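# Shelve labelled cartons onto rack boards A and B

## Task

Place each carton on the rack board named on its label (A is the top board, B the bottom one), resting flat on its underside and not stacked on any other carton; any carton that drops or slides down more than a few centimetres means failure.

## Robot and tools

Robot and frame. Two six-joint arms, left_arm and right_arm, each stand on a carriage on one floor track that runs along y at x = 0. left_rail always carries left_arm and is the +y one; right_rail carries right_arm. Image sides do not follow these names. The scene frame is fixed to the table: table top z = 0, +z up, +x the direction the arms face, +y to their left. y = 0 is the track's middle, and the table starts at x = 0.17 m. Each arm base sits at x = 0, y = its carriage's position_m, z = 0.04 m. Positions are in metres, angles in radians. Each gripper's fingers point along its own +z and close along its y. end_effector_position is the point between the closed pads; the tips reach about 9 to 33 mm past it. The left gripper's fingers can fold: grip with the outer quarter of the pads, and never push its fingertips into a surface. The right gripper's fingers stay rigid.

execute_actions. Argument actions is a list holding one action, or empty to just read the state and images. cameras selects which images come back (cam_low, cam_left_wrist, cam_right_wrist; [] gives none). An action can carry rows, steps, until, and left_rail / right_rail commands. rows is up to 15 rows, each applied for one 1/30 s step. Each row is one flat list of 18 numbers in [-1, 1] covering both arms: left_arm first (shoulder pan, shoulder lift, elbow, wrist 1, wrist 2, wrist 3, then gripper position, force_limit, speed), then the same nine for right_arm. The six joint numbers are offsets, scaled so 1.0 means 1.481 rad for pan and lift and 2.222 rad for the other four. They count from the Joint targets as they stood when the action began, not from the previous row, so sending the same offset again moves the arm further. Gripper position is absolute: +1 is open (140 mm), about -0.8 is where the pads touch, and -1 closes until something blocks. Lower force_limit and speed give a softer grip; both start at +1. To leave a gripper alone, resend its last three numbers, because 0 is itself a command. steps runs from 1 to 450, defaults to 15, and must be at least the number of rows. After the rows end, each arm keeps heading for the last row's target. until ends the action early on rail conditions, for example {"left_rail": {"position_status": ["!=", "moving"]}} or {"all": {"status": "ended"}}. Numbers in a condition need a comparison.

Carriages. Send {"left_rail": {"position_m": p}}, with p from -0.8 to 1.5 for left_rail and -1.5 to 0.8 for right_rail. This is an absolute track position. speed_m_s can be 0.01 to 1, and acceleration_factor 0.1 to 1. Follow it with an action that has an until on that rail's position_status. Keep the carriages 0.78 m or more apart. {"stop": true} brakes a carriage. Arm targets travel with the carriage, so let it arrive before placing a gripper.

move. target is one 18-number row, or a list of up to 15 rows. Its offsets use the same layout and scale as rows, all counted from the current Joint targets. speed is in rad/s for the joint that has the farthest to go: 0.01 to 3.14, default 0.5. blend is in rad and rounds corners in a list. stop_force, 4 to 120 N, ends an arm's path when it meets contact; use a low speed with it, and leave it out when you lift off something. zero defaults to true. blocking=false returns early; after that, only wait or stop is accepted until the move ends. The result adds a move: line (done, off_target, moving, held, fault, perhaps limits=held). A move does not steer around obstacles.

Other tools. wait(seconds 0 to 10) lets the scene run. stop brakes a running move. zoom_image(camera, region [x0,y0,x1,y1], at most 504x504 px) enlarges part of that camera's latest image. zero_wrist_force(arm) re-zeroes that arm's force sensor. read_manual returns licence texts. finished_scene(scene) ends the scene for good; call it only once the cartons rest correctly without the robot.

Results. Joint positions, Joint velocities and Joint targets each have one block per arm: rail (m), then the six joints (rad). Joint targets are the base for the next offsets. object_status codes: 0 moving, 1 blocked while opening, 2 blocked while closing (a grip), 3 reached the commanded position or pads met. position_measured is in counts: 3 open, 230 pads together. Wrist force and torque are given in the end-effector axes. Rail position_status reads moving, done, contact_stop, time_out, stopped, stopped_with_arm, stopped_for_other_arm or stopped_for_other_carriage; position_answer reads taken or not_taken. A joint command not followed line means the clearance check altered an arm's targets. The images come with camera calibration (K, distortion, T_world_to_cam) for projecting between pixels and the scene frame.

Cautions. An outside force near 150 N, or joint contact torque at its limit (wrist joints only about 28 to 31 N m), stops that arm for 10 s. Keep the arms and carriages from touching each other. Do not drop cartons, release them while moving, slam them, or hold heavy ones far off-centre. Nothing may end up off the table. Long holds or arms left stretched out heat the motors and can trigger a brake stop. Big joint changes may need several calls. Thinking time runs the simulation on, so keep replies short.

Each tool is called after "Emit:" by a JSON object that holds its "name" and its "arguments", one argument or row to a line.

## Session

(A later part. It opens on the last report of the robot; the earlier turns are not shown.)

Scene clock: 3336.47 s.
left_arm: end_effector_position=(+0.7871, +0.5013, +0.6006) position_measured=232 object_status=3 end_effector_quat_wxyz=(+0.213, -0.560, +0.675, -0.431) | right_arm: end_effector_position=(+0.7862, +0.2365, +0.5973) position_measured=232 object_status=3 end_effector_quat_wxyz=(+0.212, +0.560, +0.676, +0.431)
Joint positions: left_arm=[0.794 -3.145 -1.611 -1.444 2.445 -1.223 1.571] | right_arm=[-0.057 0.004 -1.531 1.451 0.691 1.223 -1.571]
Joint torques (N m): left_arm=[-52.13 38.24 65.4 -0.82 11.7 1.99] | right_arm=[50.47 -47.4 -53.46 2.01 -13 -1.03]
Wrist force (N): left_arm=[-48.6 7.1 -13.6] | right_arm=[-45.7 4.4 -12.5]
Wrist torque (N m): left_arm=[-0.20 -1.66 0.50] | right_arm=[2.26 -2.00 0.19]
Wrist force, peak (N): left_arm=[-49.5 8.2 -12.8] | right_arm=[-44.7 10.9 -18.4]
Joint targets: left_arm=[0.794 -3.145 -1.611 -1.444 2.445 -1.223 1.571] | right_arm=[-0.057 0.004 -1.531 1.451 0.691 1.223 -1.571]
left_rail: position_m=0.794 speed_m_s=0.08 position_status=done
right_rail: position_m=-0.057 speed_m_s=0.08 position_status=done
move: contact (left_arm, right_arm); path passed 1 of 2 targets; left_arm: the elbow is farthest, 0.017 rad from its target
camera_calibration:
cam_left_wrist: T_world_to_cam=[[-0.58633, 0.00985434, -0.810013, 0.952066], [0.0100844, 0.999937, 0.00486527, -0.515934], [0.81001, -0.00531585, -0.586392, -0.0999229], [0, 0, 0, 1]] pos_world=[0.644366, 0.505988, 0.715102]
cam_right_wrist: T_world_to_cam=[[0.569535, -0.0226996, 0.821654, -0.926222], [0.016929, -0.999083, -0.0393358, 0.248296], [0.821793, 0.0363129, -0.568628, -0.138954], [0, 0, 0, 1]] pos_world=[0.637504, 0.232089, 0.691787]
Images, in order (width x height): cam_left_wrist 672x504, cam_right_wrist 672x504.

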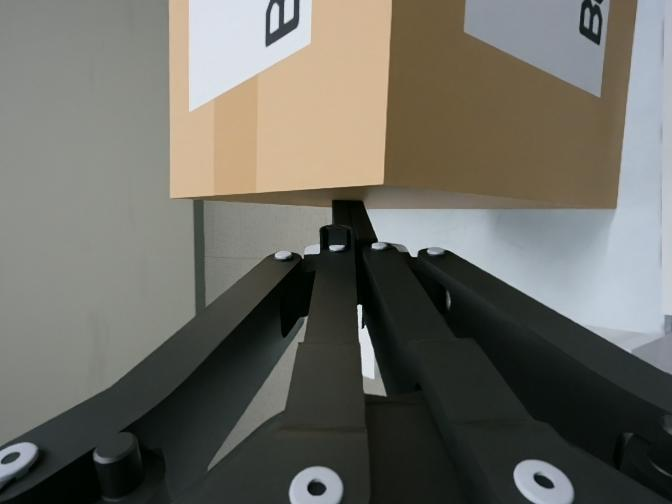

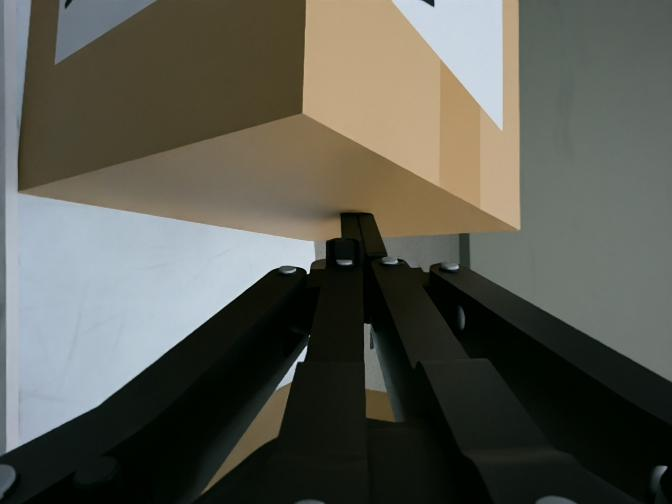

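Emit:
{"name": "move", "arguments": {
  "target": [0, 0.00031, -0.00298, 0.00277, 0, 0, -1.0, 0.0, -1.0, 0, -0.00013, 0.00128, -0.00119, 0, 0, -1.0, 0.0, -1.0],
  "speed": 0.01,
  "cameras": []
}}

Scene clock: 3352.40 s.
left_arm: end_effector_position=(+0.7871, +0.5013, +0.5972) position_measured=232 object_status=3 end_effector_quat_wxyz=(+0.213, -0.560, +0.675, -0.431) | right_arm: end_effector_position=(+0.7862, +0.2365, +0.5959) position_measured=232 object_status=3 end_effector_quat_wxyz=(+0.212, +0.560, +0.676, +0.431)
Joint positions: left_arm=[0.794 -3.145 -1.611 -1.45 2.451 -1.223 1.571] | right_arm=[-0.057 0.004 -1.532 1.453 0.689 1.223 -1.571]
Joint torques (N m): left_arm=[-52.15 54.95 25.78 1.47 12.2 1.8] | right_arm=[51.16 -54.73 -27.36 -2.17 -12.76 -0.89]
Wrist force (N): left_arm=[-45.9 -7.6 -34.7] | right_arm=[-46.5 13.7 -26.8]
Wrist torque (N m): left_arm=[0.24 -1.23 0.29] | right_arm=[1.97 -1.80 0.31]
Wrist force, peak (N): left_arm=[-46.0 -8.4 -35.4] | right_arm=[-46.3 14.2 -27.5]
Joint targets: left_arm=[0.794 -3.145 -1.611 -1.450 2.451 -1.223 1.571] | right_arm=[-0.057 0.004 -1.532 1.453 0.689 1.223 -1.571]
left_rail: position_m=0.794 speed_m_s=0.08 position_status=done
right_rail: position_m=-0.057 speed_m_s=0.08 position_status=done
move: done
No camera images: "cameras" was empty.

Emit:
{"name": "move", "arguments": {
  "target": [
    [0, -0.00013, 0.00128, -0.00119, 0, 0, -1.0, 0.0, -1.0, 0, 0.00009, -0.00085, 0.00079, 0, 0, -1.0, 0.0, -1.0],
    [0.02, -0.00013, 0.00128, -0.00119, 0, 0, -1.0, 0.0, -1.0, -0.0125, 0.00009, -0.00085, 0.00079, 0, 0, -1.0, 0.0, -1.0]
  ],
  "speed": [0.01, 0.03],
  "cameras": ["cam_left_wrist", "cam_right_wrist"]
}}

Scene clock: 3391.83 s.
left_arm: end_effector_position=(+0.7954, +0.5246, +0.5987) position_measured=232 object_status=3 end_effector_quat_wxyz=(+0.219, -0.570, +0.667, -0.428) | right_arm: end_effector_position=(+0.7915, +0.2221, +0.5969) position_measured=232 object_status=3 end_effector_quat_wxyz=(+0.216, +0.566, +0.670, +0.429)
Joint positions: left_arm=[0.794 -3.115 -1.611 -1.447 2.448 -1.223 1.571] | right_arm=[-0.057 -0.014 -1.532 1.452 0.691 1.223 -1.571]
Joint torques (N m): left_arm=[14.54 33.42 43.88 -1.14 -2.05 2.07] | right_arm=[-15.52 -45.37 -34.74 2.15 2.6 -0.77]
Wrist force (N): left_arm=[-0.4 1.0 -0.5] | right_arm=[3.0 6.3 -1.6]
Wrist torque (N m): left_arm=[-0.06 0.05 0.34] | right_arm=[1.67 -0.83 0.17]
Wrist force, peak (N): left_arm=[-46.0 -8.2 -35.4] | right_arm=[-46.5 13.2 -27.6]
Joint targets: left_arm=[0.794 -3.115 -1.611 -1.447 2.448 -1.223 1.571] | right_arm=[-0.057 -0.014 -1.532 1.452 0.691 1.223 -1.571]
left_rail: position_m=0.794 speed_m_s=0.08 position_status=done
right_rail: position_m=-0.057 speed_m_s=0.08 position_status=done
move: done
camera_calibration:
cam_left_wrist: T_world_to_cam=[[-0.586287, -0.00744486, -0.810069, 0.964267], [-0.0193688, 0.999801, 0.00482961, -0.515827], [0.809872, 0.0185216, -0.586315, -0.120093], [0, 0, 0, 1]] pos_world=[0.652607, 0.525128, 0.713202]
cam_right_wrist: T_world_to_cam=[[0.568966, -0.0331845, 0.821691, -0.926384], [-0.00144349, -0.999224, -0.0393548, 0.248361], [0.82236, 0.0212054, -0.568573, -0.140155], [0, 0, 0, 1]] pos_world=[0.642697, 0.220399, 0.691287]
Images, in order (width x height): cam_left_wrist 672x504, cam_right_wrist 672x504.

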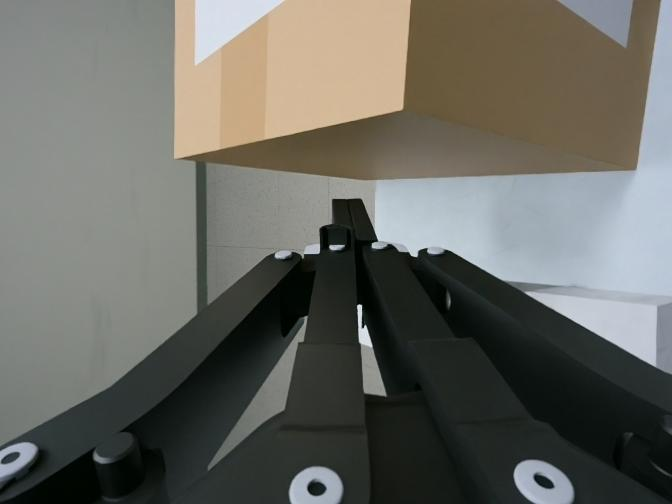

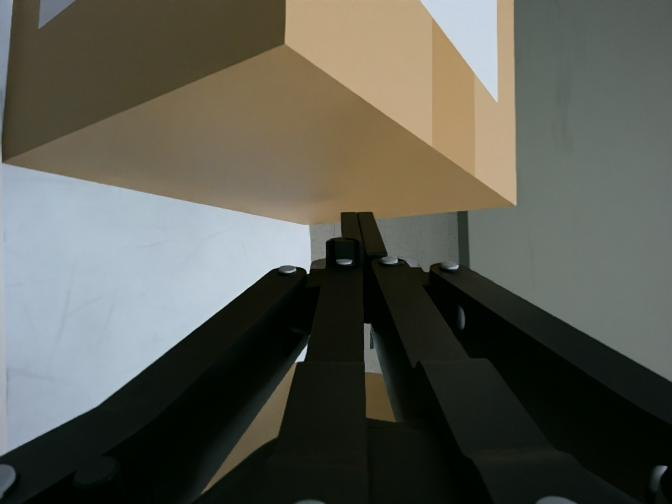

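Emit:
{"name": "move", "arguments": {
  "target": [
    [0, -0.01377, 0.04454, -0.03575, 0, 0, -1.0, 0.0, -1.0, 0, 0.01472, -0.04679, 0.03692, 0, 0, -1.0, 0.0, -1.0],
    [0, 0.1722, -0.06906, -0.04611, 0, 0, -1.0, 0.0, -1.0, 0, -0.17126, 0.06681, 0.04727, 0, 0, -1.0, 0.0, -1.0],
    [0.0236, 0.35893, -0.2464, 0.00678, 0, 0, -1.0, 0.0, -1.0, -0.0338, -0.35797, 0.24415, -0.00561, 0, 0, -1.0, 0.0, -1.0]
  ],
  "speed": [0.12, 0.3, 0.5],
  "blend": [0.015, 0.04, 0],
  "cameras": ["cam_low", "cam_left_wrist", "cam_right_wrist"]
}}

Scene clock: 3425.70 s.
left_arm: end_effector_position=(+0.4917, +0.5335, +0.5176) position_measured=232 object_status=3 end_effector_quat_wxyz=(+0.226, -0.582, +0.657, -0.423) | right_arm: end_effector_position=(+0.4928, +0.2021, +0.5181) position_measured=232 object_status=3 end_effector_quat_wxyz=(+0.227, +0.582, +0.656, +0.423)
Joint positions: left_arm=[0.794 -3.08 -1.08 -1.995 2.463 -1.223 1.571] | right_arm=[-0.057 -0.065 -2.062 1.994 0.678 1.223 -1.571]
Joint torques (N m): left_arm=[12 24.18 39.44 2.93 -0.82 1.68] | right_arm=[-16.17 -10.92 -31.94 -2.66 2.33 -0.68]
Wrist force (N): left_arm=[-0.7 1.1 -0.2] | right_arm=[3.4 6.2 -1.6]
Wrist torque (N m): left_arm=[-0.03 0.11 0.34] | right_arm=[1.69 -0.85 0.16]
Wrist force, peak (N): left_arm=[-0.9 3.7 -0.8] | right_arm=[3.8 7.6 -1.6]
Joint targets: left_arm=[0.794 -3.080 -1.079 -1.995 2.463 -1.223 1.571] | right_arm=[-0.057 -0.065 -2.062 1.994 0.678 1.223 -1.571]
left_rail: position_m=0.794 speed_m_s=0.08 position_status=done
right_rail: position_m=-0.057 speed_m_s=0.08 position_status=done
move: done
camera_calibration:
cam_left_wrist: T_world_to_cam=[[-0.586354, -0.0280204, -0.80957, 0.731291], [-0.0544108, 0.998507, 0.00484873, -0.512257], [0.808226, 0.0468925, -0.587003, 0.0641999], [0, 0, 0, 1]] pos_world=[0.349035, 0.528972, 0.632201]
cam_right_wrist: T_world_to_cam=[[0.566472, -0.0616592, 0.821771, -0.685415], [-0.051557, -0.997895, -0.0393343, 0.249247], [0.822467, -0.0200863, -0.568458, 0.0693619], [0, 0, 0, 1]] pos_world=[0.344071, 0.207854, 0.612488]

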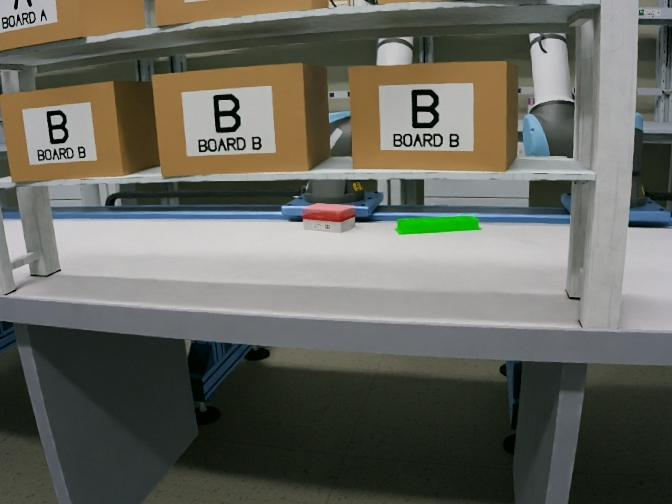

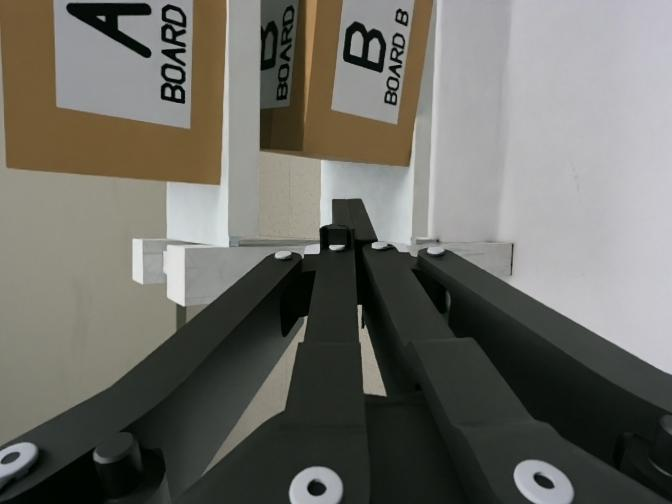

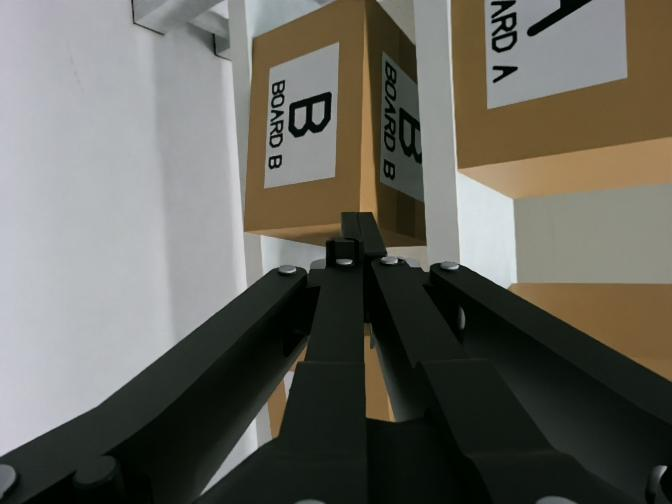

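Emit:
{"name": "zoom_image", "arguments": {
  "camera": "cam_low",
  "region": [0, 0, 340, 200]
}}

Scaled by 1.482.

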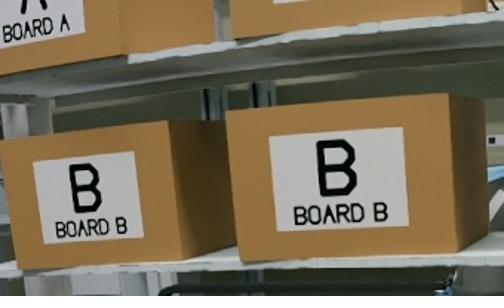

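Emit:
{"name": "finished_scene", "arguments": {
  "scene": 1
}}

The scene is finished: the task was done.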